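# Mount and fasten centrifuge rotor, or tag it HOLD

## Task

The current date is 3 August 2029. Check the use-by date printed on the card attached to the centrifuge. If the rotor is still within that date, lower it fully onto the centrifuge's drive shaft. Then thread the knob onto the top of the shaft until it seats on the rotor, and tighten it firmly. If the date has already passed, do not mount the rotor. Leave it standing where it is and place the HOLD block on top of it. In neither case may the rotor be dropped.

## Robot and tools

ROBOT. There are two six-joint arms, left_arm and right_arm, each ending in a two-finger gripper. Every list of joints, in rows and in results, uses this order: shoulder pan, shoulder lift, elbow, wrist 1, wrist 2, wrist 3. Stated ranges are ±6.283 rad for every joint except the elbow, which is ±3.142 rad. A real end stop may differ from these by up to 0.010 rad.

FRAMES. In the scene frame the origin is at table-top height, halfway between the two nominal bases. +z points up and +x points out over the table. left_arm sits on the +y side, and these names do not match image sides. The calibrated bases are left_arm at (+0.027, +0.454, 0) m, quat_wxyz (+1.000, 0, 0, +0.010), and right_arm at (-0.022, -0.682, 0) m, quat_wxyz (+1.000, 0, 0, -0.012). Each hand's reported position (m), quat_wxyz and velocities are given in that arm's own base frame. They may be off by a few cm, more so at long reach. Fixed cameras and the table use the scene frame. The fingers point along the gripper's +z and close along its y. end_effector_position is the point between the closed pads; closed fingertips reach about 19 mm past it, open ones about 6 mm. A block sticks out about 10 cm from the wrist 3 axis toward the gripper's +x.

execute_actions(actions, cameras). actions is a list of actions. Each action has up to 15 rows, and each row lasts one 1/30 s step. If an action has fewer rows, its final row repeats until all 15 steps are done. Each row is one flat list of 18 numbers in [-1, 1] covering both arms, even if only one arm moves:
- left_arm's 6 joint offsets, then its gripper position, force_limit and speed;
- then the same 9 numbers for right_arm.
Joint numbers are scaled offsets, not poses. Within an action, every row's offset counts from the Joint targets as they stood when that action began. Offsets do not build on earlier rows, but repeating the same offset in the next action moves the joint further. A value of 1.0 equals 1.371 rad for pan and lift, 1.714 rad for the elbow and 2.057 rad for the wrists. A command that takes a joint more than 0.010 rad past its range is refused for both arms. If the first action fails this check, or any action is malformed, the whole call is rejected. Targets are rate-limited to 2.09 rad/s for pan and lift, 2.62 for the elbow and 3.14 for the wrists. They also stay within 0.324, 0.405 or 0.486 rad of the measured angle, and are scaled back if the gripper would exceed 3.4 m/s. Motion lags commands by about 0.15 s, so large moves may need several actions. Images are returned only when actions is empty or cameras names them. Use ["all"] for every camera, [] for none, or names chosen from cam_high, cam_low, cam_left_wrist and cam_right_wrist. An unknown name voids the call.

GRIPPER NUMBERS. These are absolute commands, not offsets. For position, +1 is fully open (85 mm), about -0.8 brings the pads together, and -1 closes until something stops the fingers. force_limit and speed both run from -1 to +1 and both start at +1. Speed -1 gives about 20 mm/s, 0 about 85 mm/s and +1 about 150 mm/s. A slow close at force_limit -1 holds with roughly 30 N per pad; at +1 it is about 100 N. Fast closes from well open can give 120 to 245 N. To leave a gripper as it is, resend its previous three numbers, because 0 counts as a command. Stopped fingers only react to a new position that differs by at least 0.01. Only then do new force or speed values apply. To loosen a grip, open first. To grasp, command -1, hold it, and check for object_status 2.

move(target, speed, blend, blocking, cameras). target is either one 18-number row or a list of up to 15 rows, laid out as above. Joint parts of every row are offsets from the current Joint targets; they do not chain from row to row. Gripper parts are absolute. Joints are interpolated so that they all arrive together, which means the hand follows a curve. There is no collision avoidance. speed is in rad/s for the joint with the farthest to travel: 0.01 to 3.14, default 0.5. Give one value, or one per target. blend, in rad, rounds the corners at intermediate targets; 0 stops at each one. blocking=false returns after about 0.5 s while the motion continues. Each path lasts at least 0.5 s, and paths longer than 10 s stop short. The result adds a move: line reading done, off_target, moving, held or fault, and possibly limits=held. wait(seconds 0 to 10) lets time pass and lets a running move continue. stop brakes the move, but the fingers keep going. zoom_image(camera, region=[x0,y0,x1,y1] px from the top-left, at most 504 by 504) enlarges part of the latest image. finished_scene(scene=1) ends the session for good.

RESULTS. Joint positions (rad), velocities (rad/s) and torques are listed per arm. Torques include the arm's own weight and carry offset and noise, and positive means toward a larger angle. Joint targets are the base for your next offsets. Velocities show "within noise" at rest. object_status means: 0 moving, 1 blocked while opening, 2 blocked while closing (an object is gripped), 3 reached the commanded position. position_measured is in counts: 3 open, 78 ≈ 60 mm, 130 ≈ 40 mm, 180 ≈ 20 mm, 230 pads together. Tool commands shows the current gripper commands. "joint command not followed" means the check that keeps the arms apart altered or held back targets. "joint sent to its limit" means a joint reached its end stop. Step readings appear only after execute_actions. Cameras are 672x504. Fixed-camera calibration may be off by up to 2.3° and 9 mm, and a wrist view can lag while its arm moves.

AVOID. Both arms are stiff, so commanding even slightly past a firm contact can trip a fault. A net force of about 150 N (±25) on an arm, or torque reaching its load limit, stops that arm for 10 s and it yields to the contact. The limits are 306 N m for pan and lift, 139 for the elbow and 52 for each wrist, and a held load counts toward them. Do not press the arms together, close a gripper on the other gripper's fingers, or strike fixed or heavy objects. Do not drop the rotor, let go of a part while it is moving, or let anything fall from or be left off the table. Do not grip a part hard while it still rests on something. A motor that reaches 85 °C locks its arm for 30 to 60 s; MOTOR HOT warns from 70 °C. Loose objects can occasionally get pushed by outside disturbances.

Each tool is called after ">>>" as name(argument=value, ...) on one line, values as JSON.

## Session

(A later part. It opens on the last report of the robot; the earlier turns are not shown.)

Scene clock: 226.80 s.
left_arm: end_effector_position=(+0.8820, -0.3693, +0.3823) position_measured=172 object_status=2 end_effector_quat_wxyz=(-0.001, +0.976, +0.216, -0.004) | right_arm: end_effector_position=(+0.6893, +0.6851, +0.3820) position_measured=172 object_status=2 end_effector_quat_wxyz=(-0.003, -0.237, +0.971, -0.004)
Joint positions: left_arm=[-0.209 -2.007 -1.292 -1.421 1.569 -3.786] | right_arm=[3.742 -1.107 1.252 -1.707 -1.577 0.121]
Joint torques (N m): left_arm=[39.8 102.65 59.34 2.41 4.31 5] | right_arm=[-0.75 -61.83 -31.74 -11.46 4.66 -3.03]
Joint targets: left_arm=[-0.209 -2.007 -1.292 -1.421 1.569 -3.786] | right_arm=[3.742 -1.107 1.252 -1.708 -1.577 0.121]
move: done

>>> move(target=[0.0000,-0.0013,-0.0048,0.0050,0,0.0000,-0.97,0.3,-1,-0.0001,0.0013,0.0049,-0.0050,0,0,-0.97,0.3,-1], speed=0.01)

Scene clock: 228.20 s.
left_arm: end_effector_position=(+0.8822, -0.3693, +0.3762) position_measured=172 object_status=2 end_effector_quat_wxyz=(-0.001, +0.976, +0.216, -0.004) | right_arm: end_effector_position=(+0.6896, +0.6850, +0.3758) position_measured=172 object_status=2 end_effector_quat_wxyz=(-0.003, -0.237, +0.971, -0.004)
Joint positions: left_arm=[-0.209 -2.009 -1.3 -1.411 1.569 -3.786] | right_arm=[3.742 -1.105 1.26 -1.718 -1.577 0.121]
Joint torques (N m): left_arm=[33.51 111.19 59.36 2.39 5 5.08] | right_arm=[0.04 -53.48 -29.77 -14.68 4.68 -2.78]
Joint targets: left_arm=[-0.209 -2.009 -1.300 -1.411 1.569 -3.786] | right_arm=[3.742 -1.105 1.260 -1.718 -1.577 0.121]
move: done

>>> move(target=[0.0000,-0.0015,-0.0047,0.0049,0,0.0000,-0.97,0.3,-1,0,0.0014,0.0048,-0.0049,0,0,-0.97,0.3,-1], speed=0.01, cameras=["cam_high","cam_left_wrist"])

>>> zoom_image(camera="cam_high", region=[280, 290, 340, 350])

Scene clock: 229.60 s.
left_arm: end_effector_position=(+0.8823, -0.3693, +0.3700) position_measured=172 object_status=2 end_effector_quat_wxyz=(-0.001, +0.976, +0.216, -0.004) | right_arm: end_effector_position=(+0.6897, +0.6851, +0.3696) position_measured=172 object_status=2 end_effector_quat_wxyz=(-0.003, -0.237, +0.971, -0.004)
Joint positions: left_arm=[-0.209 -2.011 -1.308 -1.401 1.569 -3.786] | right_arm=[3.742 -1.103 1.269 -1.728 -1.577 0.121]
Joint torques (N m): left_arm=[38.35 114.01 57.44 0.92 5.87 4.87] | right_arm=[2.42 -46.96 -30.45 -17.71 4.65 -2.49]
Joint targets: left_arm=[-0.209 -2.011 -1.308 -1.401 1.569 -3.786] | right_arm=[3.742 -1.103 1.269 -1.728 -1.577 0.121]
move: done
camera_calibration:
cam_left_wrist: T_world_to_cam=[[0.416527, -0.908905, -0.0199172, -0.68499], [-0.846843, -0.395869, 0.355169, 0.48846], [-0.330699, -0.131071, -0.93459, 0.719549], [0, 0, 0, 1]] pos_world=[0.93692, -0.334913, 0.485355]
Images, in order (width x height): cam_high 672x504, cam_left_wrist 672x504.

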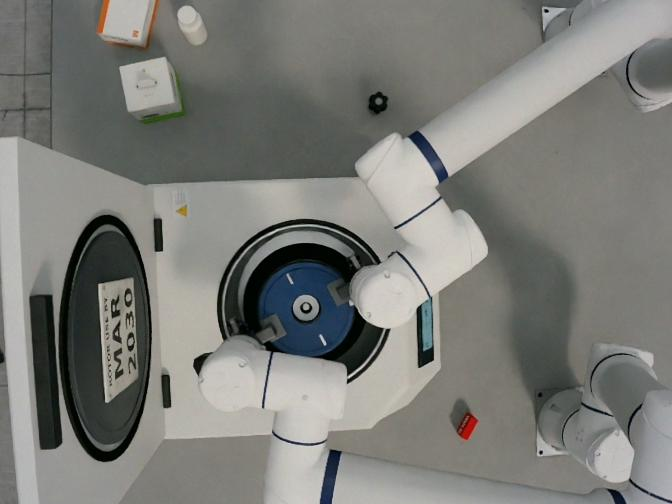

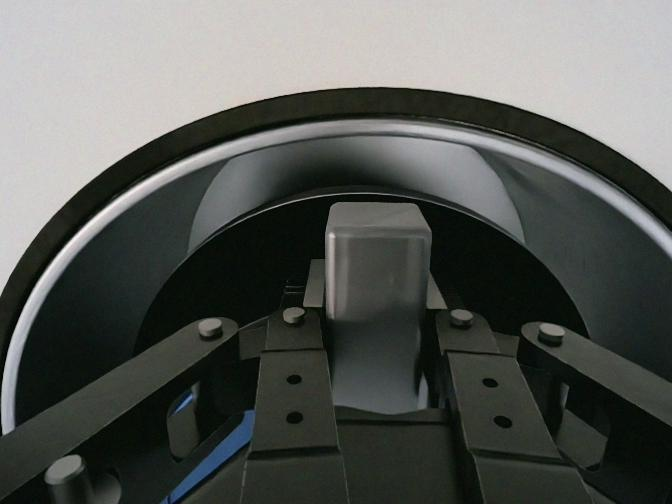

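Scaled by 8.400.

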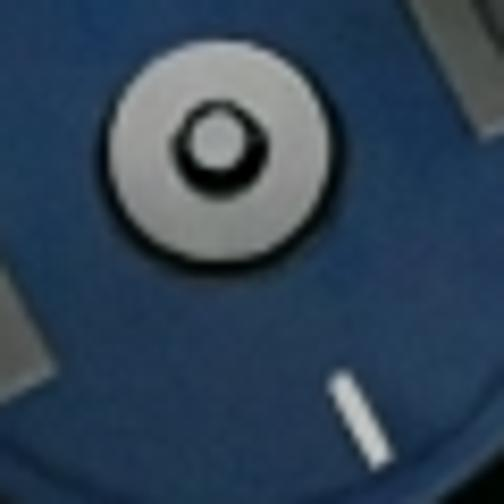

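>>> move(target=[0.0000,-0.0036,-0.0083,0.0093,0,0.0000,-0.97,0.3,-1,-0.0001,0.0034,0.0085,-0.0092,0,-0.0001,-0.97,0.3,-1], speed=0.012)

Scene clock: 231.63 s.
left_arm: end_effector_position=(+0.8830, -0.3695, +0.3580) position_measured=172 object_status=2 end_effector_quat_wxyz=(-0.001, +0.976, +0.216, -0.004) | right_arm: end_effector_position=(+0.6902, +0.6853, +0.3575) position_measured=172 object_status=2 end_effector_quat_wxyz=(-0.003, -0.237, +0.971, -0.004)
Joint positions: left_arm=[-0.209 -2.016 -1.323 -1.382 1.569 -3.786] | right_arm=[3.742 -1.099 1.283 -1.747 -1.577 0.121]
Joint torques (N m): left_arm=[48.63 124.97 67.64 2.12 7.47 4.68] | right_arm=[1.24 -35.06 -32.94 -27.75 4.67 -3.46]
Joint targets: left_arm=[-0.209 -2.016 -1.323 -1.382 1.569 -3.786] | right_arm=[3.742 -1.099 1.283 -1.747 -1.577 0.121]
move: done

>>> move(target=[0.0000,-0.0027,-0.0094,0.0096,0,0.0000,-0.97,0.3,-1,0.0001,0.0026,0.0094,-0.0096,0,0.0001,-0.97,0.3,-1], speed=0.012, cameras=["cam_high"])

>>> zoom_image(camera="cam_high", region=[280, 290, 340, 350])

Scene clock: 233.70 s.
left_arm: end_effector_position=(+0.8827, -0.3694, +0.3459) position_measured=172 object_status=2 end_effector_quat_wxyz=(-0.001, +0.976, +0.216, -0.004) | right_arm: end_effector_position=(+0.6900, +0.6853, +0.3454) position_measured=172 object_status=2 end_effector_quat_wxyz=(-0.003, -0.237, +0.971, -0.004)
Joint positions: left_arm=[-0.209 -2.019 -1.339 -1.362 1.569 -3.786] | right_arm=[3.742 -1.095 1.299 -1.767 -1.577 0.121]
Joint torques (N m): left_arm=[61.65 122.08 55.39 -0.73 10.6 4.44] | right_arm=[31.45 -34.35 -31.24 -28.07 5.02 5.83]
Joint targets: left_arm=[-0.209 -2.019 -1.339 -1.362 1.569 -3.786] | right_arm=[3.742 -1.095 1.299 -1.767 -1.577 0.121]
move: done
Images, in order (width x height): cam_high 672x504.

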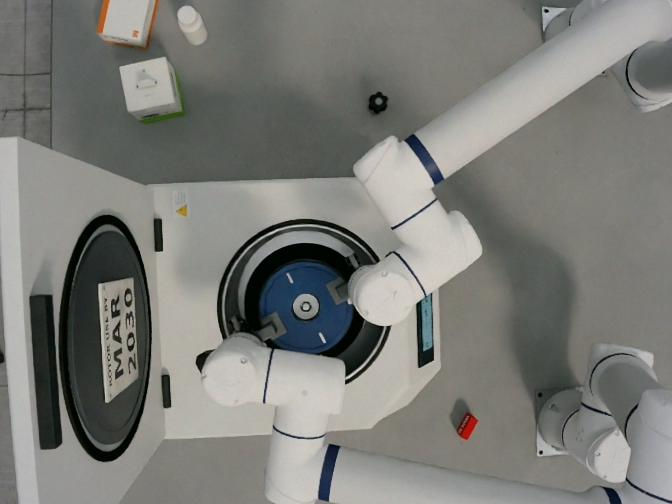

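Scaled by 8.400.

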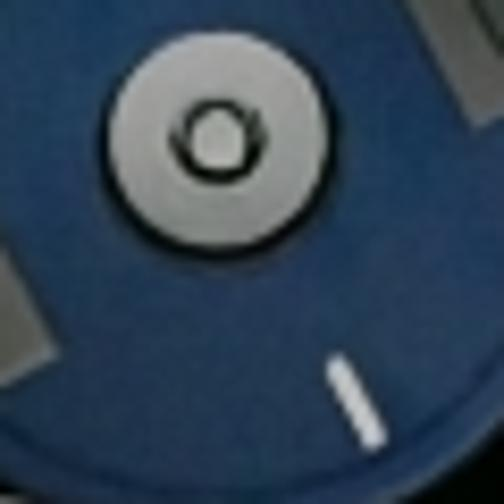

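>>> move(target=[0.0000,-0.0031,-0.0089,0.0095,0,0.0000,-0.97,0.3,-1,0,0.0030,0.0089,-0.0094,0,0,-0.97,0.3,-1], speed=0.012)

Scene clock: 235.77 s.
left_arm: end_effector_position=(+0.8826, -0.3694, +0.3339) position_measured=172 object_status=2 end_effector_quat_wxyz=(-0.001, +0.976, +0.216, -0.004) | right_arm: end_effector_position=(+0.6899, +0.6852, +0.3334) position_measured=172 object_status=2 end_effector_quat_wxyz=(-0.003, -0.237, +0.971, -0.004)
Joint positions: left_arm=[-0.209 -2.024 -1.354 -1.343 1.569 -3.786] | right_arm=[3.742 -1.091 1.314 -1.786 -1.577 0.121]
Joint torques (N m): left_arm=[70.06 116.24 46.04 -3.5 13 4.39] | right_arm=[33.63 -36.34 -33.98 -27.91 9.7 4.87]
Joint targets: left_arm=[-0.209 -2.024 -1.354 -1.343 1.569 -3.786] | right_arm=[3.742 -1.091 1.315 -1.786 -1.577 0.121]
move: done

>>> move(target=[-0.0004,-0.0023,-0.0057,0.0063,0,-0.0002,-0.97,0.3,-1,-0.0003,0.0018,0.0063,-0.0064,0,-0.0002,-0.97,0.3,-1], speed=0.01, cameras=["cam_high"])

>>> zoom_image(camera="cam_high", region=[280, 290, 340, 350])

Scene clock: 237.80 s.
left_arm: end_effector_position=(+0.8825, -0.3697, +0.3263) position_measured=172 object_status=2 end_effector_quat_wxyz=(-0.001, +0.976, +0.216, -0.004) | right_arm: end_effector_position=(+0.6908, +0.6838, +0.3292) position_measured=172 object_status=2 end_effector_quat_wxyz=(-0.001, -0.237, +0.972, -0.005)
Joint positions: left_arm=[-0.21 -2.027 -1.363 -1.33 1.569 -3.787] | right_arm=[3.741 -1.091 1.323 -1.797 -1.58 0.121]
Joint torques (N m): left_arm=[37.04 9.15 -32.54 -7.39 4.54 -3.19] | right_arm=[-3.45 -72.34 -40.5 -6.07 -0.39 -0.08]
Joint targets: left_arm=[-0.210 -2.027 -1.364 -1.330 1.569 -3.787] | right_arm=[3.741 -1.091 1.323 -1.797 -1.580 0.121]
Tool commands: left_gripper/position=-0.97 left_gripper/force_limit=+0.3 left_gripper/speed=-1.0 right_gripper/position=-0.968627 right_gripper/force_limit=+0.301961 right_gripper/speed=-1.0
FORCE FAULT: contact force on the right arm reached its limit, and that arm stopped. The contact can be on any part of that arm, not only on its tool. That arm's remaining commands of this call were not run. That arm is still stopped at the end of this call. That arm stays stopped for about 10 more seconds. Until then a move that you send moves the other arm only, and its call returns only when the move has ended. Once the stop has ended, the next robot result says so. If the stop ends while you think or write, that arm runs what you send next, counted from new Joint targets: where its joints stand when the stop ends. While its stop runs, that arm takes no new command, but its gripper still runs the gripper command that each later call begins with. Until it ends, the stop uses up actions while you think or wait. An arm that is not stopped still takes commands.
move: fault (right_arm)
Images, in order (width x height): cam_high 672x504.

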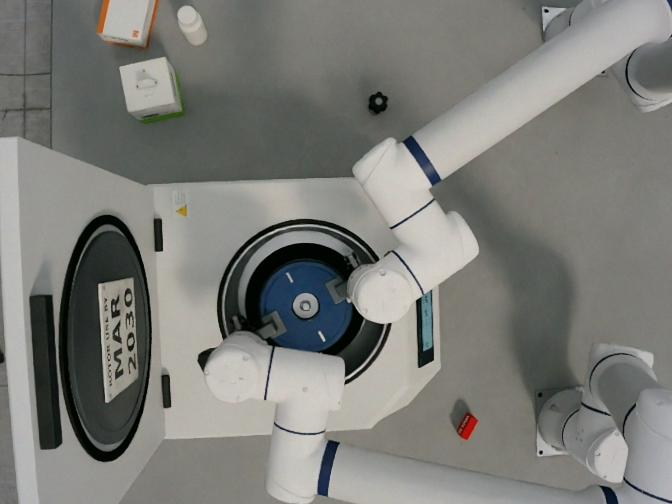

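Scaled by 8.400.

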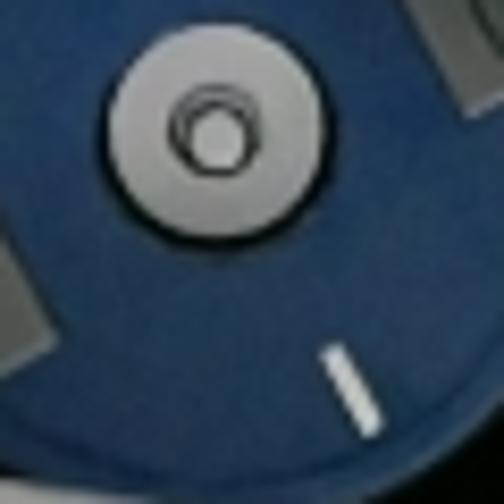

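>>> zoom_image(camera="cam_high", region=[240, 240, 370, 370])

>>> wait(seconds=9, cameras=["cam_low","cam_left_wrist","cam_right_wrist"])

>>> zoom_image(camera="cam_low", region=[290, 150, 430, 270])

Scaled by 3.877.

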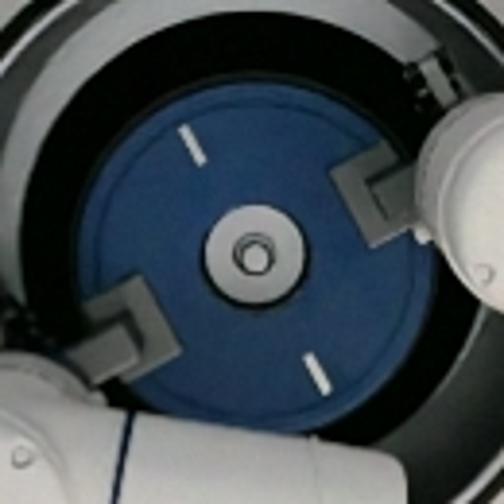

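Scene clock: 247.37 s.
left_arm: end_effector_position=(+0.8824, -0.3699, +0.3259) position_measured=172 object_status=2 end_effector_quat_wxyz=(-0.001, +0.976, +0.216, -0.004) | right_arm: end_effector_position=(+0.6908, +0.6838, +0.3292) position_measured=172 object_status=2 end_effector_quat_wxyz=(-0.001, -0.237, +0.972, -0.005)
Joint positions: left_arm=[-0.21 -2.027 -1.364 -1.33 1.569 -3.787] | right_arm=[3.741 -1.091 1.323 -1.797 -1.58 0.121]
Joint torques (N m): left_arm=[18.67 -8.89 -46.3 -12.45 2.16 3.89] | right_arm=[-3.25 -73.77 -39.8 -6.16 -0.06 -0.23]
Joint targets: left_arm=[-0.210 -2.027 -1.364 -1.330 1.569 -3.787] | right_arm=[3.741 -1.091 1.323 -1.797 -1.580 0.121]
Tool commands: left_gripper/position=-0.97 left_gripper/force_limit=+0.3 left_gripper/speed=-1.0 right_gripper/position=-0.968627 right_gripper/force_limit=+0.301961 right_gripper/speed=-1.0
FORCE FAULT, CONTINUED: the right arm was still stopped when this call began, by the force fault that an earlier result reported. Since the last result the stop counts as 20 of the actions that you can send in this scene. That arm is still stopped at the end of this call. That arm stays stopped for about 1 more second. If the stop ends while you think or write, that arm runs what you send next, counted from new Joint targets: where its joints stand when the stop ends. While its stop runs, that arm takes no new command, but its gripper still runs the gripper command that each later call begins with.
wait: 9.00 s; at rest from the start
camera_calibration:
cam_left_wrist: T_world_to_cam=[[0.416407, -0.908958, -0.020009, -0.686278], [-0.846866, -0.395781, 0.355212, 0.503917], [-0.330792, -0.130968, -0.934572, 0.678369], [0, 0, 0, 1]] pos_world=[0.93692, -0.335513, 0.441255]
cam_right_wrist: T_world_to_cam=[[-0.471391, 0.881709, -0.0194906, -0.264483], [0.825803, 0.449044, 0.341187, -0.967251], [0.30958, 0.144737, -0.939793, 0.126561], [0, 0, 0, 1]] pos_world=[0.634903, 0.649217, 0.4438]
Images, in order (width x height): cam_low 672x504, cam_left_wrist 672x504, cam_right_wrist 672x504.

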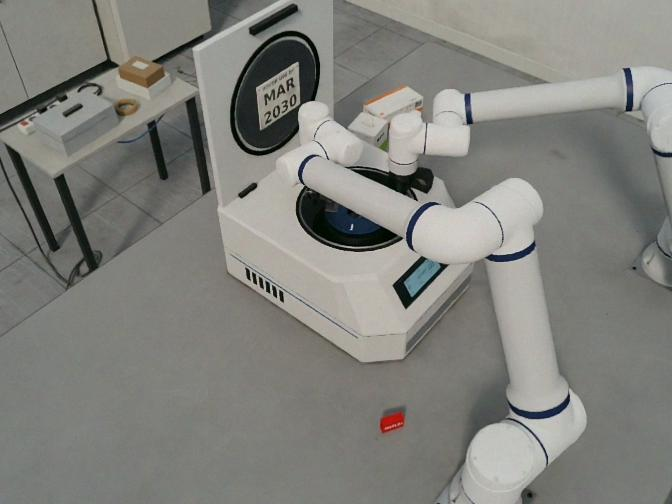

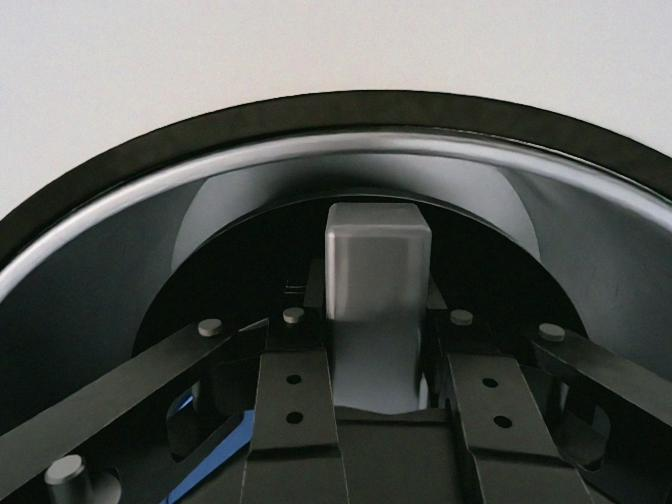

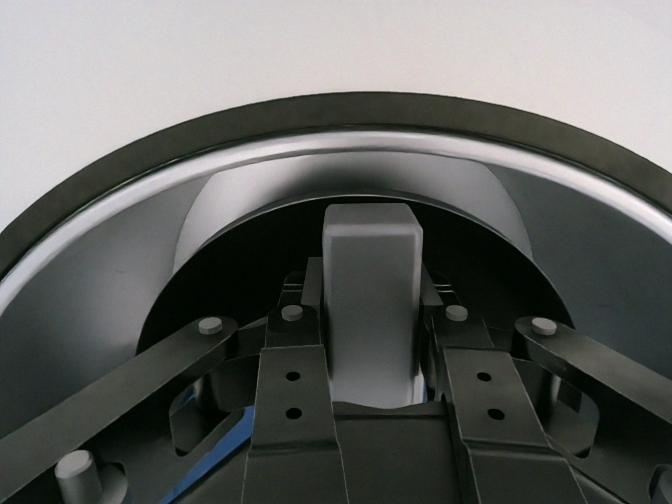

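Scaled by 3.600.

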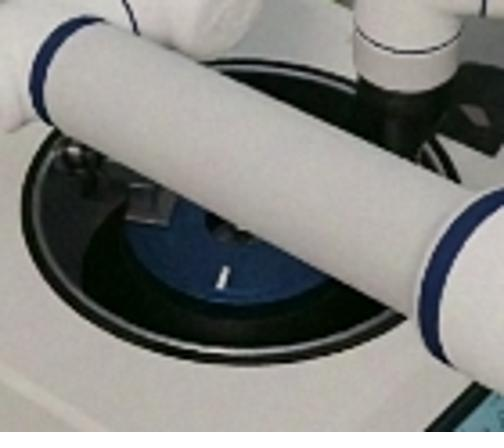

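>>> wait(seconds=1, cameras=[])

>>> move(target=[0,0.0011,0.0026,-0.0030,0,0,-0.97,0.3,-1,0,0,0,0,0.0010,0,-0.97,0.3,-1], speed=0.01)

Scene clock: 249.47 s.
left_arm: end_effector_position=(+0.8824, -0.3699, +0.3259) position_measured=172 object_status=2 end_effector_quat_wxyz=(-0.001, +0.976, +0.216, -0.004) | right_arm: end_effector_position=(+0.6908, +0.6838, +0.3292) position_measured=172 object_status=2 end_effector_quat_wxyz=(-0.001, -0.237, +0.972, -0.005)
Joint positions: left_arm=[-0.21 -2.027 -1.364 -1.33 1.569 -3.787] | right_arm=[3.741 -1.091 1.323 -1.797 -1.58 0.121]
Joint torques (N m): left_arm=[22.23 -11.43 -45.45 -12.82 1.94 3.77] | right_arm=[-1.77 -70.98 -40.1 -6.31 3.92 -0.14]
Joint targets: left_arm=[-0.210 -2.027 -1.364 -1.330 1.569 -3.787] | right_arm=[3.741 -1.091 1.323 -1.797 -1.580 0.121]
Tool commands: left_gripper/position=-0.97 left_gripper/force_limit=+0.3 left_gripper/speed=-1.0 right_gripper/position=-0.968627 right_gripper/force_limit=+0.301961 right_gripper/speed=-1.0
FORCE FAULT, CONTINUED: the right arm's stop, for the force fault that an earlier result reported, is over. That arm's target is now where it stood when the stop ended, not its last command. That arm accepts commands again.
wait: 1.00 s; at rest from the start
No camera images: "cameras" was empty.

Scene clock: 250.30 s.
left_arm: end_effector_position=(+0.8822, -0.3698, +0.3291) position_measured=172 object_status=2 end_effector_quat_wxyz=(-0.001, +0.976, +0.216, -0.004) | right_arm: end_effector_position=(+0.6904, +0.6842, +0.3292) position_measured=172 object_status=2 end_effector_quat_wxyz=(-0.001, -0.237, +0.972, -0.005)
Joint positions: left_arm=[-0.21 -2.026 -1.36 -1.336 1.569 -3.787] | right_arm=[3.741 -1.091 1.323 -1.797 -1.578 0.121]
Joint torques (N m): left_arm=[23.22 143.69 67.7 -9.26 3.87 3.23] | right_arm=[4.78 -69.25 -41.03 -16.36 7.25 -0.15]
Joint targets: left_arm=[-0.210 -2.025 -1.359 -1.336 1.569 -3.787] | right_arm=[3.741 -1.091 1.323 -1.797 -1.578 0.121]
move: done

>>> move(target=[-0.0028,-0.0032,0.0038,-0.0010,0,0.0151,-0.97,0.3,-1,0.0034,0.0006,-0.0007,0.0002,0,0.0192,-0.97,0.3,-1], speed=0.015, cameras=["cam_high"])

>>> zoom_image(camera="cam_high", region=[240, 240, 370, 370])

Scene clock: 253.33 s.
left_arm: end_effector_position=(+0.8836, -0.3738, +0.3296) position_measured=172 object_status=2 end_effector_quat_wxyz=(-0.001, +0.980, +0.199, -0.004) | right_arm: end_effector_position=(+0.6877, +0.6877, +0.3292) position_measured=172 object_status=2 end_effector_quat_wxyz=(-0.001, -0.220, +0.975, -0.005)
Joint positions: left_arm=[-0.214 -2.03 -1.353 -1.338 1.569 -3.756] | right_arm=[3.746 -1.09 1.321 -1.797 -1.578 0.16]
Joint torques (N m): left_arm=[17.8 116.13 69.94 -9.1 8.33 7.43] | right_arm=[31.95 -86.72 -61.18 -3.07 3.18 7.06]
Joint targets: left_arm=[-0.214 -2.030 -1.353 -1.338 1.569 -3.755] | right_arm=[3.746 -1.090 1.321 -1.797 -1.578 0.161]
move: done
Images, in order (width x height): cam_high 672x504.

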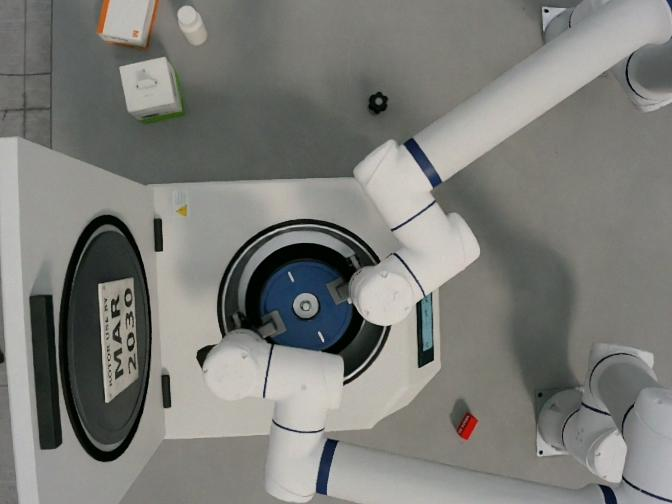

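Scaled by 3.877.

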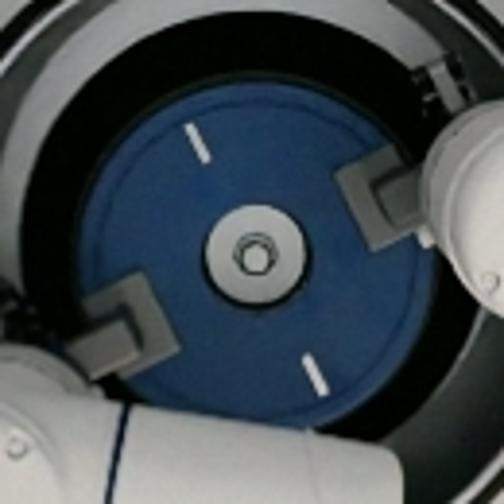

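>>> move(target=[0,-0.0009,-0.0021,0.0024,0,0,-0.97,0.3,-1,0,0.0009,0.0021,-0.0024,0,0,-0.97,0.3,-1], speed=0.01)

Scene clock: 254.30 s.
left_arm: end_effector_position=(+0.8837, -0.3739, +0.3271) position_measured=172 object_status=2 end_effector_quat_wxyz=(-0.001, +0.980, +0.199, -0.004) | right_arm: end_effector_position=(+0.6877, +0.6879, +0.3268) position_measured=172 object_status=2 end_effector_quat_wxyz=(-0.001, -0.220, +0.975, -0.004)
Joint positions: left_arm=[-0.214 -2.031 -1.356 -1.333 1.569 -3.755] | right_arm=[3.746 -1.089 1.325 -1.801 -1.578 0.161]
Joint torques (N m): left_arm=[31.62 21.42 -32.98 -7.3 8.49 5.38] | right_arm=[19.57 1.96 7.6 -8.39 3.19 5.67]
Joint targets: left_arm=[-0.214 -2.031 -1.356 -1.333 1.569 -3.755] | right_arm=[3.746 -1.089 1.325 -1.802 -1.578 0.161]
move: done

>>> move(target=[-0.0014,-0.0012,0.0027,-0.0015,0,0.0076,-0.97,0.3,-1,0.0017,-0.0001,-0.0012,0.0010,0,0.0096,-0.97,0.3,-1], speed=0.015)

>>> move(target=[-0.0014,-0.0016,0.0019,-0.0005,0,0.0076,-0.97,0.3,-1,0.0017,0.0003,-0.0004,0.0001,0,0.0096,-0.97,0.3,-1], speed=0.015)

Scene clock: 256.20 s.
left_arm: end_effector_position=(+0.8841, -0.3758, +0.3277) position_measured=172 object_status=2 end_effector_quat_wxyz=(-0.001, +0.982, +0.190, -0.004) | right_arm: end_effector_position=(+0.6863, +0.6895, +0.3272) position_measured=172 object_status=2 end_effector_quat_wxyz=(-0.001, -0.212, +0.977, -0.005)
Joint positions: left_arm=[-0.215 -2.033 -1.352 -1.336 1.569 -3.74] | right_arm=[3.748 -1.089 1.323 -1.8 -1.578 0.18]
Joint torques (N m): left_arm=[23.63 33.69 4.71 -13.88 8.52 5.57] | right_arm=[28.81 -42.62 -19.2 10.76 3.75 6.3]
Joint targets: left_arm=[-0.216 -2.033 -1.352 -1.336 1.569 -3.740] | right_arm=[3.748 -1.089 1.323 -1.799 -1.578 0.180]
move: done

Scene clock: 257.73 s.
left_arm: end_effector_position=(+0.8848, -0.3778, +0.3278) position_measured=172 object_status=2 end_effector_quat_wxyz=(-0.001, +0.983, +0.182, -0.004) | right_arm: end_effector_position=(+0.6850, +0.6913, +0.3274) position_measured=172 object_status=2 end_effector_quat_wxyz=(-0.001, -0.203, +0.979, -0.004)
Joint positions: left_arm=[-0.217 -2.035 -1.348 -1.337 1.569 -3.724] | right_arm=[3.75 -1.089 1.322 -1.799 -1.578 0.2]
Joint torques (N m): left_arm=[26.2 31.65 4.09 -13.46 8.43 6.81] | right_arm=[36.51 -49.26 -21.21 19 4.39 6.52]
Joint targets: left_arm=[-0.217 -2.035 -1.348 -1.337 1.569 -3.724] | right_arm=[3.750 -1.089 1.322 -1.799 -1.578 0.200]
move: done

>>> wait(seconds=0.1, cameras=["cam_high"])

>>> zoom_image(camera="cam_high", region=[240, 240, 370, 370])

>>> zoom_image(camera="cam_high", region=[285, 285, 325, 325])

Scene clock: 258.03 s.
left_arm: end_effector_position=(+0.8848, -0.3778, +0.3278) position_measured=172 object_status=2 end_effector_quat_wxyz=(-0.001, +0.983, +0.182, -0.004) | right_arm: end_effector_position=(+0.6849, +0.6913, +0.3274) position_measured=172 object_status=2 end_effector_quat_wxyz=(-0.001, -0.203, +0.979, -0.004)
Joint positions: left_arm=[-0.217 -2.035 -1.348 -1.337 1.569 -3.724] | right_arm=[3.75 -1.089 1.322 -1.799 -1.578 0.2]
Joint torques (N m): left_arm=[27.86 30.87 2.96 -13.56 8.35 6.31] | right_arm=[36.93 -52.18 -21.01 19.44 4.35 6.92]
Joint targets: left_arm=[-0.217 -2.035 -1.348 -1.337 1.569 -3.724] | right_arm=[3.750 -1.089 1.322 -1.799 -1.578 0.200]
Tool commands: left_gripper/position=-0.97 left_gripper/force_limit=+0.3 left_gripper/speed=-1.0 right_gripper/position=-0.97 right_gripper/force_limit=+0.3 right_gripper/speed=-1.0
wait: 0.10 s; at rest from the start
Images, in order (width x height): cam_high 672x504.

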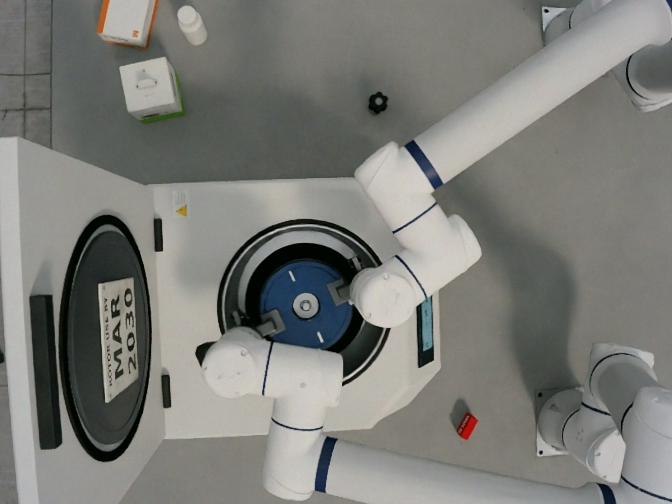

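Scaled by 3.877.

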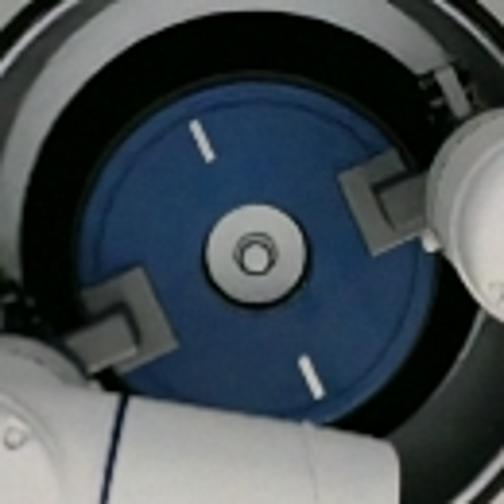

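Scaled by 12.600.

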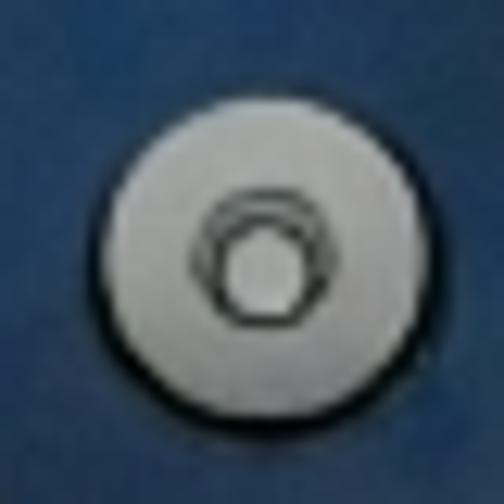

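>>> move(target=[0.0040,0.0048,-0.0048,0.0008,0,-0.0217,-0.97,0.3,-1,-0.0048,-0.0011,0.0005,0.0003,0,-0.0274,-0.97,0.3,-1], speed=0.02, cameras=["cam_high"])

>>> zoom_image(camera="cam_high", region=[240, 240, 370, 370])

Scene clock: 262.27 s.
left_arm: end_effector_position=(+0.8830, -0.3721, +0.3286) position_measured=172 object_status=2 end_effector_quat_wxyz=(-0.001, +0.979, +0.206, -0.004) | right_arm: end_effector_position=(+0.6888, +0.6864, +0.3282) position_measured=172 object_status=2 end_effector_quat_wxyz=(-0.001, -0.227, +0.974, -0.004)
Joint positions: left_arm=[-0.212 -2.028 -1.357 -1.335 1.569 -3.769] | right_arm=[3.744 -1.09 1.323 -1.799 -1.578 0.144]
Joint torques (N m): left_arm=[46.17 112.56 16.12 -5.88 8.38 -4.21] | right_arm=[1.34 -54.42 -24.92 -10.83 5.83 -3.33]
Joint targets: left_arm=[-0.212 -2.028 -1.357 -1.335 1.569 -3.769] | right_arm=[3.744 -1.090 1.323 -1.799 -1.578 0.144]
move: done
Images, in order (width x height): cam_high 672x504.

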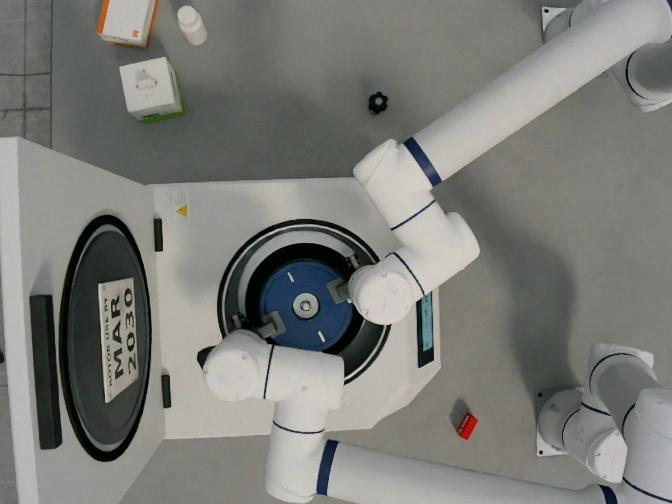

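Scaled by 3.877.

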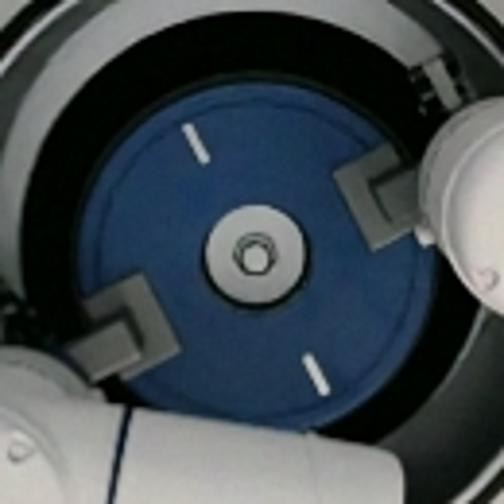

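>>> move(target=[0,-0.0009,-0.0021,0.0024,0,0,-0.97,0.3,-1,0,0.0009,0.0021,-0.0024,0,0,-0.97,0.3,-1], speed=0.012, cameras=["cam_high"])

Scene clock: 264.33 s.
left_arm: end_effector_position=(+0.8832, -0.3720, +0.3260) position_measured=172 object_status=2 end_effector_quat_wxyz=(-0.001, +0.978, +0.206, -0.004) | right_arm: end_effector_position=(+0.6897, +0.6859, +0.3292) position_measured=172 object_status=2 end_effector_quat_wxyz=(+0.001, -0.227, +0.974, -0.005)
Joint positions: left_arm=[-0.212 -2.029 -1.36 -1.331 1.569 -3.769] | right_arm=[3.744 -1.091 1.324 -1.803 -1.581 0.144]
Joint torques (N m): left_arm=[21.52 3.55 -49.61 -9.73 5.57 -2.73] | right_arm=[-2.82 -73.17 -39.75 -6.29 -0.4 -0.1]
Joint targets: left_arm=[-0.212 -2.029 -1.360 -1.331 1.569 -3.769] | right_arm=[3.744 -1.091 1.324 -1.803 -1.581 0.144]
Tool commands: left_gripper/position=-0.97 left_gripper/force_limit=+0.3 left_gripper/speed=-1.0 right_gripper/position=-0.968627 right_gripper/force_limit=+0.301961 right_gripper/speed=-1.0
FORCE FAULT: contact force on the right arm reached its limit, and that arm stopped. The contact can be on any part of that arm, not only on its tool. That arm's remaining commands of this call were not run. That arm is still stopped at the end of this call. That arm stays stopped for about 10 more seconds. Until then a move that you send moves the other arm only, and its call returns only when the move has ended. Once the stop has ended, the next robot result says so. If the stop ends while you think or write, that arm runs what you send next, counted from new Joint targets: where its joints stand when the stop ends. While its stop runs, that arm takes no new command, but its gripper still runs the gripper command that each later call begins with. Until it ends, the stop uses up actions while you think or wait. An arm that is not stopped still takes commands.
move: fault (right_arm)
Images, in order (width x height): cam_high 672x504.

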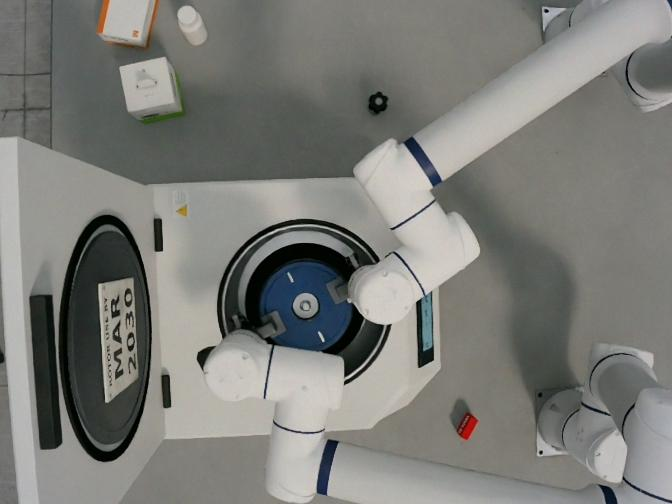

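>>> zoom_image(camera="cam_high", region=[240, 250, 370, 350])

>>> wait(seconds=10, cameras=["cam_left_wrist","cam_right_wrist"])

Scaled by 3.877.

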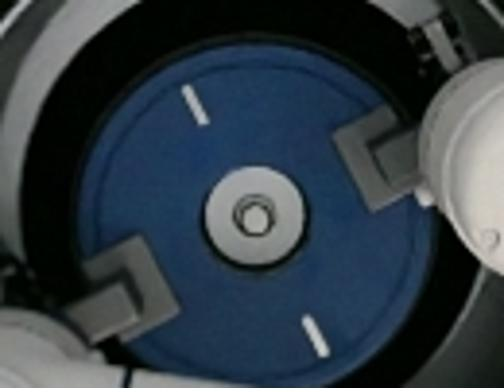

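Scene clock: 274.57 s.
left_arm: end_effector_position=(+0.8831, -0.3721, +0.3256) position_measured=172 object_status=2 end_effector_quat_wxyz=(-0.001, +0.979, +0.206, -0.004) | right_arm: end_effector_position=(+0.6897, +0.6859, +0.3292) position_measured=172 object_status=2 end_effector_quat_wxyz=(+0.001, -0.227, +0.974, -0.005)
Joint positions: left_arm=[-0.212 -2.029 -1.36 -1.331 1.569 -3.769] | right_arm=[3.744 -1.091 1.324 -1.803 -1.581 0.144]
Joint torques (N m): left_arm=[5.78 4.36 -57.47 -16.58 2.02 3.91] | right_arm=[-3.13 -71.9 -40.14 -6.28 -0.1 -0.1]
Joint targets: left_arm=[-0.212 -2.029 -1.360 -1.331 1.569 -3.769] | right_arm=[3.744 -1.091 1.324 -1.803 -1.581 0.144]
Tool commands: left_gripper/position=-0.97 left_gripper/force_limit=+0.3 left_gripper/speed=-1.0 right_gripper/position=-0.968627 right_gripper/force_limit=+0.301961 right_gripper/speed=-1.0
FORCE FAULT, CONTINUED: the right arm's stop, for the force fault that an earlier result reported, is over. The rest of the stop counts as 20 of the actions that you can send in this scene. That arm's target is now where it stood when the stop ended, not its last command. That arm accepts commands again.
wait: 10.00 s; at rest from the start
camera_calibration:
cam_left_wrist: T_world_to_cam=[[0.398246, -0.917064, -0.0198294, -0.675673], [-0.854583, -0.378794, 0.355251, 0.516881], [-0.333299, -0.124531, -0.934561, 0.682648], [0, 0, 0, 1]] pos_world=[0.938328, -0.338834, 0.440955]
cam_right_wrist: T_world_to_cam=[[-0.453546, 0.891023, -0.0193344, -0.285585], [0.833267, 0.431643, 0.34547, -0.961953], [0.316168, 0.140576, -0.938231, 0.124363], [0, 0, 0, 1]] pos_world=[0.632719, 0.652201, 0.443485]
Images, in order (width x height): cam_left_wrist 672x504, cam_right_wrist 672x504.

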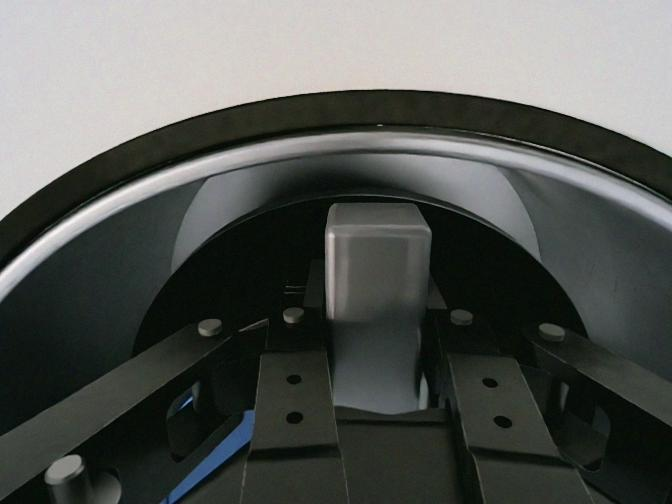

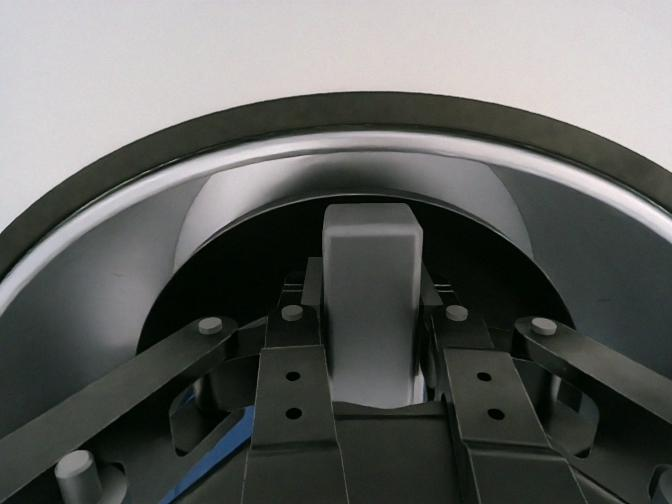

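>>> move(target=[0,0.0009,0.0021,-0.0024,0,0,-0.97,0.3,-1,0,0,0,0,0,0,-0.97,0.3,-1], speed=0.015)

Scene clock: 276.20 s.
left_arm: end_effector_position=(+0.8830, -0.3721, +0.3281) position_measured=172 object_status=2 end_effector_quat_wxyz=(-0.001, +0.979, +0.206, -0.004) | right_arm: end_effector_position=(+0.6897, +0.6859, +0.3292) position_measured=172 object_status=2 end_effector_quat_wxyz=(+0.001, -0.227, +0.974, -0.005)
Joint positions: left_arm=[-0.212 -2.029 -1.357 -1.335 1.569 -3.769] | right_arm=[3.744 -1.091 1.324 -1.802 -1.581 0.144]
Joint torques (N m): left_arm=[5.67 118.79 39.44 -12.95 1.99 3.73] | right_arm=[-3.66 -68.88 -40.4 -14.18 4.59 -0.19]
Joint targets: left_arm=[-0.212 -2.028 -1.357 -1.335 1.569 -3.769] | right_arm=[3.744 -1.091 1.324 -1.803 -1.581 0.144]
move: done

>>> move(target=[0,-0.00015,-0.00035,0.0004,0,0,-0.97,0.3,-1,0,0.0003,0.0007,-0.0008,0,0,-0.97,0.3,-1], speed=0.015)

Scene clock: 277.27 s.
left_arm: end_effector_position=(+0.8831, -0.3721, +0.3283) position_measured=172 object_status=2 end_effector_quat_wxyz=(-0.001, +0.979, +0.206, -0.004) | right_arm: end_effector_position=(+0.6898, +0.6860, +0.3284) position_measured=172 object_status=2 end_effector_quat_wxyz=(+0.001, -0.227, +0.974, -0.005)
Joint positions: left_arm=[-0.212 -2.028 -1.357 -1.335 1.569 -3.769] | right_arm=[3.744 -1.091 1.325 -1.804 -1.581 0.144]
Joint torques (N m): left_arm=[5.83 93.05 19.6 -6.11 1.66 3.74] | right_arm=[-2.46 -28.43 -26.05 -27.69 4.22 -0.24]
Joint targets: left_arm=[-0.212 -2.028 -1.357 -1.335 1.569 -3.769] | right_arm=[3.744 -1.091 1.325 -1.804 -1.581 0.144]
move: done

>>> move(target=[0.00056,0.00064,-0.00076,0.0002,0,-0.00304,-0.97,0.3,-1,-0.00068,-0.00012,0.00016,-0.00004,0,-0.00384,-0.97,0.3,-1], speed=0.015)

>>> move(target=[0.00056,0.00064,-0.00076,0.0002,0,-0.00304,-0.97,0.3,-1,-0.00068,-0.00012,0.00016,-0.00004,0,-0.00384,-0.97,0.3,-1], speed=0.015)

>>> move(target=[0.00056,0.00064,-0.00076,0.0002,0,-0.00304,-0.97,0.3,-1,-0.00068,-0.00012,0.00016,-0.00004,0,-0.00384,-0.97,0.3,-1], speed=0.015)

>>> move(target=[0.00056,0.00064,-0.00076,0.0002,0,-0.00304,-0.97,0.3,-1,-0.00068,-0.00012,0.00016,-0.00004,0,-0.00384,-0.97,0.3,-1], speed=0.015)

>>> move(target=[0.00056,0.00064,-0.00076,0.0002,0,-0.00304,-0.97,0.3,-1,-0.00068,-0.00012,0.00016,-0.00004,0,-0.00384,-0.97,0.3,-1], speed=0.015)

>>> move(target=[0.00056,0.00064,-0.00076,0.0002,0,-0.00304,-0.97,0.3,-1,-0.00068,-0.00012,0.00016,-0.00004,0,-0.00384,-0.97,0.3,-1], speed=0.015)

Scene clock: 278.40 s.
left_arm: end_effector_position=(+0.8828, -0.3714, +0.3281) position_measured=172 object_status=2 end_effector_quat_wxyz=(-0.001, +0.978, +0.210, -0.004) | right_arm: end_effector_position=(+0.6903, +0.6853, +0.3281) position_measured=172 object_status=2 end_effector_quat_wxyz=(+0.001, -0.230, +0.973, -0.005)
Joint positions: left_arm=[-0.211 -2.028 -1.359 -1.334 1.569 -3.775] | right_arm=[3.743 -1.091 1.326 -1.804 -1.581 0.136]
Joint torques (N m): left_arm=[28.84 108.12 9.32 -6.97 2.07 -2.9] | right_arm=[-14.09 -32.9 -22.67 -28.58 2.99 -3.13]
Joint targets: left_arm=[-0.211 -2.028 -1.359 -1.334 1.569 -3.775] | right_arm=[3.743 -1.091 1.326 -1.804 -1.581 0.136]
move: done

Scene clock: 279.13 s.
left_arm: end_effector_position=(+0.8826, -0.3706, +0.3281) position_measured=172 object_status=2 end_effector_quat_wxyz=(-0.001, +0.977, +0.213, -0.004) | right_arm: end_effector_position=(+0.6908, +0.6846, +0.3281) position_measured=172 object_status=2 end_effector_quat_wxyz=(+0.001, -0.234, +0.972, -0.005)
Joint positions: left_arm=[-0.21 -2.027 -1.36 -1.334 1.569 -3.781] | right_arm=[3.742 -1.091 1.326 -1.804 -1.581 0.128]
Joint torques (N m): left_arm=[28.92 111.01 14.04 -6.58 2.02 -4.09] | right_arm=[-15.18 -29.08 -23.98 -30.75 2.1 -3.02]
Joint targets: left_arm=[-0.210 -2.027 -1.360 -1.334 1.569 -3.781] | right_arm=[3.742 -1.091 1.326 -1.804 -1.581 0.128]
move: done

Scene clock: 279.87 s.
left_arm: end_effector_position=(+0.8823, -0.3698, +0.3281) position_measured=172 object_status=2 end_effector_quat_wxyz=(-0.001, +0.976, +0.216, -0.004) | right_arm: end_effector_position=(+0.6914, +0.6838, +0.3281) position_measured=172 object_status=2 end_effector_quat_wxyz=(+0.001, -0.237, +0.971, -0.005)
Joint positions: left_arm=[-0.21 -2.026 -1.361 -1.333 1.569 -3.787] | right_arm=[3.741 -1.092 1.326 -1.804 -1.581 0.12]
Joint torques (N m): left_arm=[30.52 108.15 14.55 -6.41 2.38 -3.99] | right_arm=[-16.56 -25.53 -23.93 -33.46 1.41 -3.66]
Joint targets: left_arm=[-0.210 -2.026 -1.361 -1.333 1.569 -3.788] | right_arm=[3.741 -1.092 1.326 -1.804 -1.581 0.120]
move: done

Scene clock: 280.60 s.
left_arm: end_effector_position=(+0.8821, -0.3690, +0.3281) position_measured=172 object_status=2 end_effector_quat_wxyz=(-0.001, +0.976, +0.220, -0.004) | right_arm: end_effector_position=(+0.6919, +0.6831, +0.3281) position_measured=172 object_status=2 end_effector_quat_wxyz=(+0.001, -0.241, +0.971, -0.005)
Joint positions: left_arm=[-0.209 -2.025 -1.362 -1.333 1.569 -3.794] | right_arm=[3.74 -1.092 1.327 -1.804 -1.581 0.112]
Joint torques (N m): left_arm=[32.63 111.28 17.13 -5.22 1.94 -3.33] | right_arm=[-16.54 -20.45 -23.87 -36.02 0.25 -3.18]
Joint targets: left_arm=[-0.209 -2.025 -1.362 -1.333 1.569 -3.794] | right_arm=[3.740 -1.092 1.327 -1.805 -1.581 0.112]
move: done

Scene clock: 281.43 s.
left_arm: end_effector_position=(+0.8818, -0.3682, +0.3281) position_measured=172 object_status=2 end_effector_quat_wxyz=(-0.001, +0.975, +0.223, -0.004) | right_arm: end_effector_position=(+0.6918, +0.6819, +0.3290) position_measured=172 object_status=2 end_effector_quat_wxyz=(+0.001, -0.244, +0.970, -0.005)
Joint positions: left_arm=[-0.208 -2.024 -1.364 -1.333 1.569 -3.8] | right_arm=[3.739 -1.093 1.327 -1.802 -1.581 0.105]
Joint torques (N m): left_arm=[35.39 103.54 26.04 -4.14 3.74 -3.41] | right_arm=[-4.27 -73.72 -39.81 -6.21 -0.78 -0.3]
Joint targets: left_arm=[-0.208 -2.024 -1.364 -1.333 1.569 -3.800] | right_arm=[3.739 -1.093 1.327 -1.802 -1.581 0.105]
Tool commands: left_gripper/position=-0.97 left_gripper/force_limit=+0.3 left_gripper/speed=-1.0 right_gripper/position=-0.968627 right_gripper/force_limit=+0.301961 right_gripper/speed=-1.0
FORCE FAULT: contact force on the right arm reached its limit, and that arm stopped. The contact can be on any part of that arm, not only on its tool. That arm's remaining commands of this call were not run. That arm is still stopped at the end of this call. That arm stays stopped for about 10 more seconds. Until then a move that you send moves the other arm only, and its call returns only when the move has ended. Once the stop has ended, the next robot result says so. If the stop ends while you think or write, that arm runs what you send next, counted from new Joint targets: where its joints stand when the stop ends. While its stop runs, that arm takes no new command, but its gripper still runs the gripper command that each later call begins with. Until it ends, the stop uses up actions while you think or wait. An arm that is not stopped still takes commands.
move: fault (right_arm)

not run: an earlier result of this reply reported a stop or a fault. Calls in your next reply go to the robot.

>>> wait(seconds=9, cameras=["cam_low","cam_high"])

>>> zoom_image(camera="cam_high", region=[280, 280, 330, 330])

>>> zoom_image(camera="cam_low", region=[200, 180, 400, 330])

Scene clock: 294.50 s.
left_arm: end_effector_position=(+0.8818, -0.3682, +0.3281) position_measured=172 object_status=2 end_effector_quat_wxyz=(-0.001, +0.975, +0.223, -0.004) | right_arm: end_effector_position=(+0.6918, +0.6819, +0.3290) position_measured=172 object_status=2 end_effector_quat_wxyz=(+0.001, -0.244, +0.970, -0.005)
Joint positions: left_arm=[-0.208 -2.024 -1.364 -1.333 1.569 -3.8] | right_arm=[3.739 -1.093 1.327 -1.802 -1.581 0.105]
Joint torques (N m): left_arm=[37.36 81.13 52.2 -3.03 6.6 -3.24] | right_arm=[-3.9 -72.96 -40 -6.09 -0.69 -0.03]
Joint targets: left_arm=[-0.208 -2.024 -1.364 -1.333 1.569 -3.800] | right_arm=[3.739 -1.093 1.327 -1.802 -1.581 0.105]
Tool commands: left_gripper/position=-0.97 left_gripper/force_limit=+0.3 left_gripper/speed=-1.0 right_gripper/position=-0.968627 right_gripper/force_limit=+0.301961 right_gripper/speed=-1.0
FORCE FAULT, CONTINUED: the right arm's stop, for the force fault that an earlier result reported, is over. The rest of the stop counts as 20 of the actions that you can send in this scene. That arm's target is now where it stood when the stop ended, not its last command. That arm accepts commands again.
wait: 9.00 s; at rest from the start
Images, in order (width x height): cam_high 672x504, cam_low 672x504.

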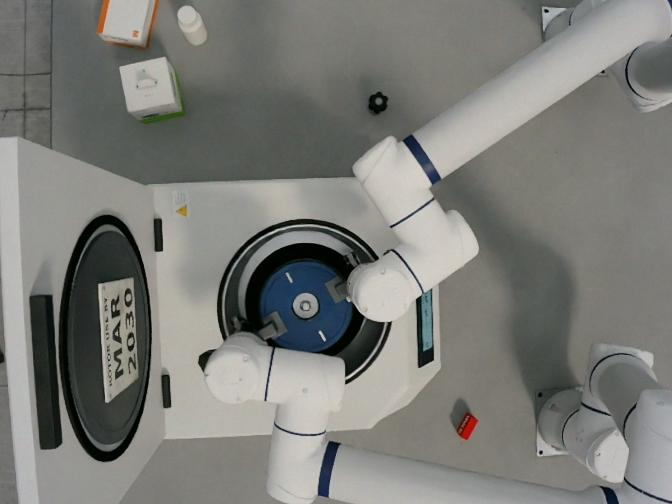

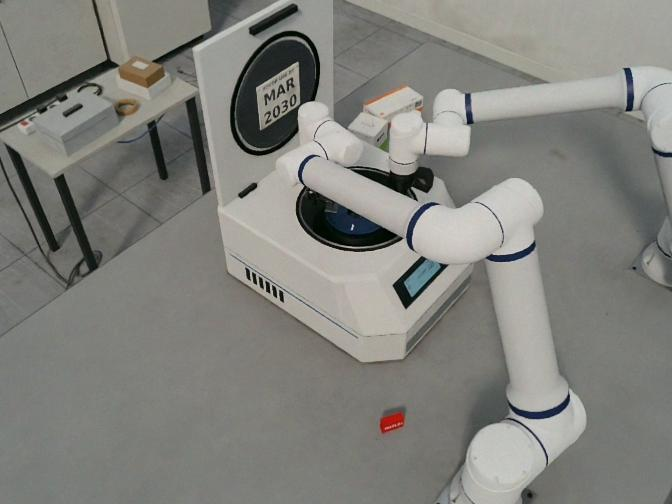

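Scaled by 10.080.

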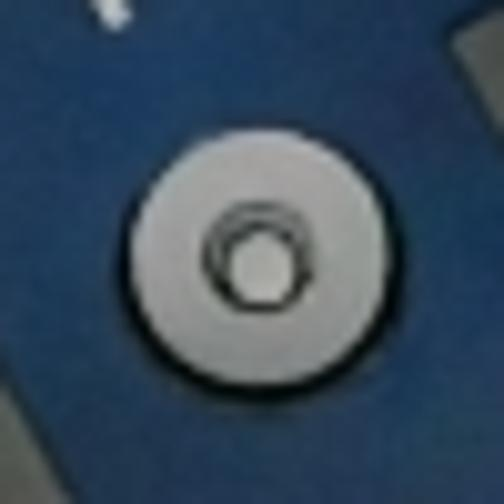

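Scaled by 2.520.

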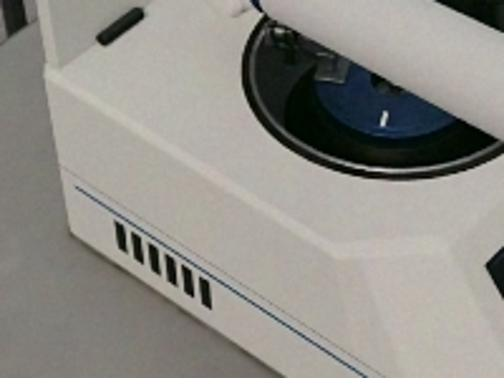

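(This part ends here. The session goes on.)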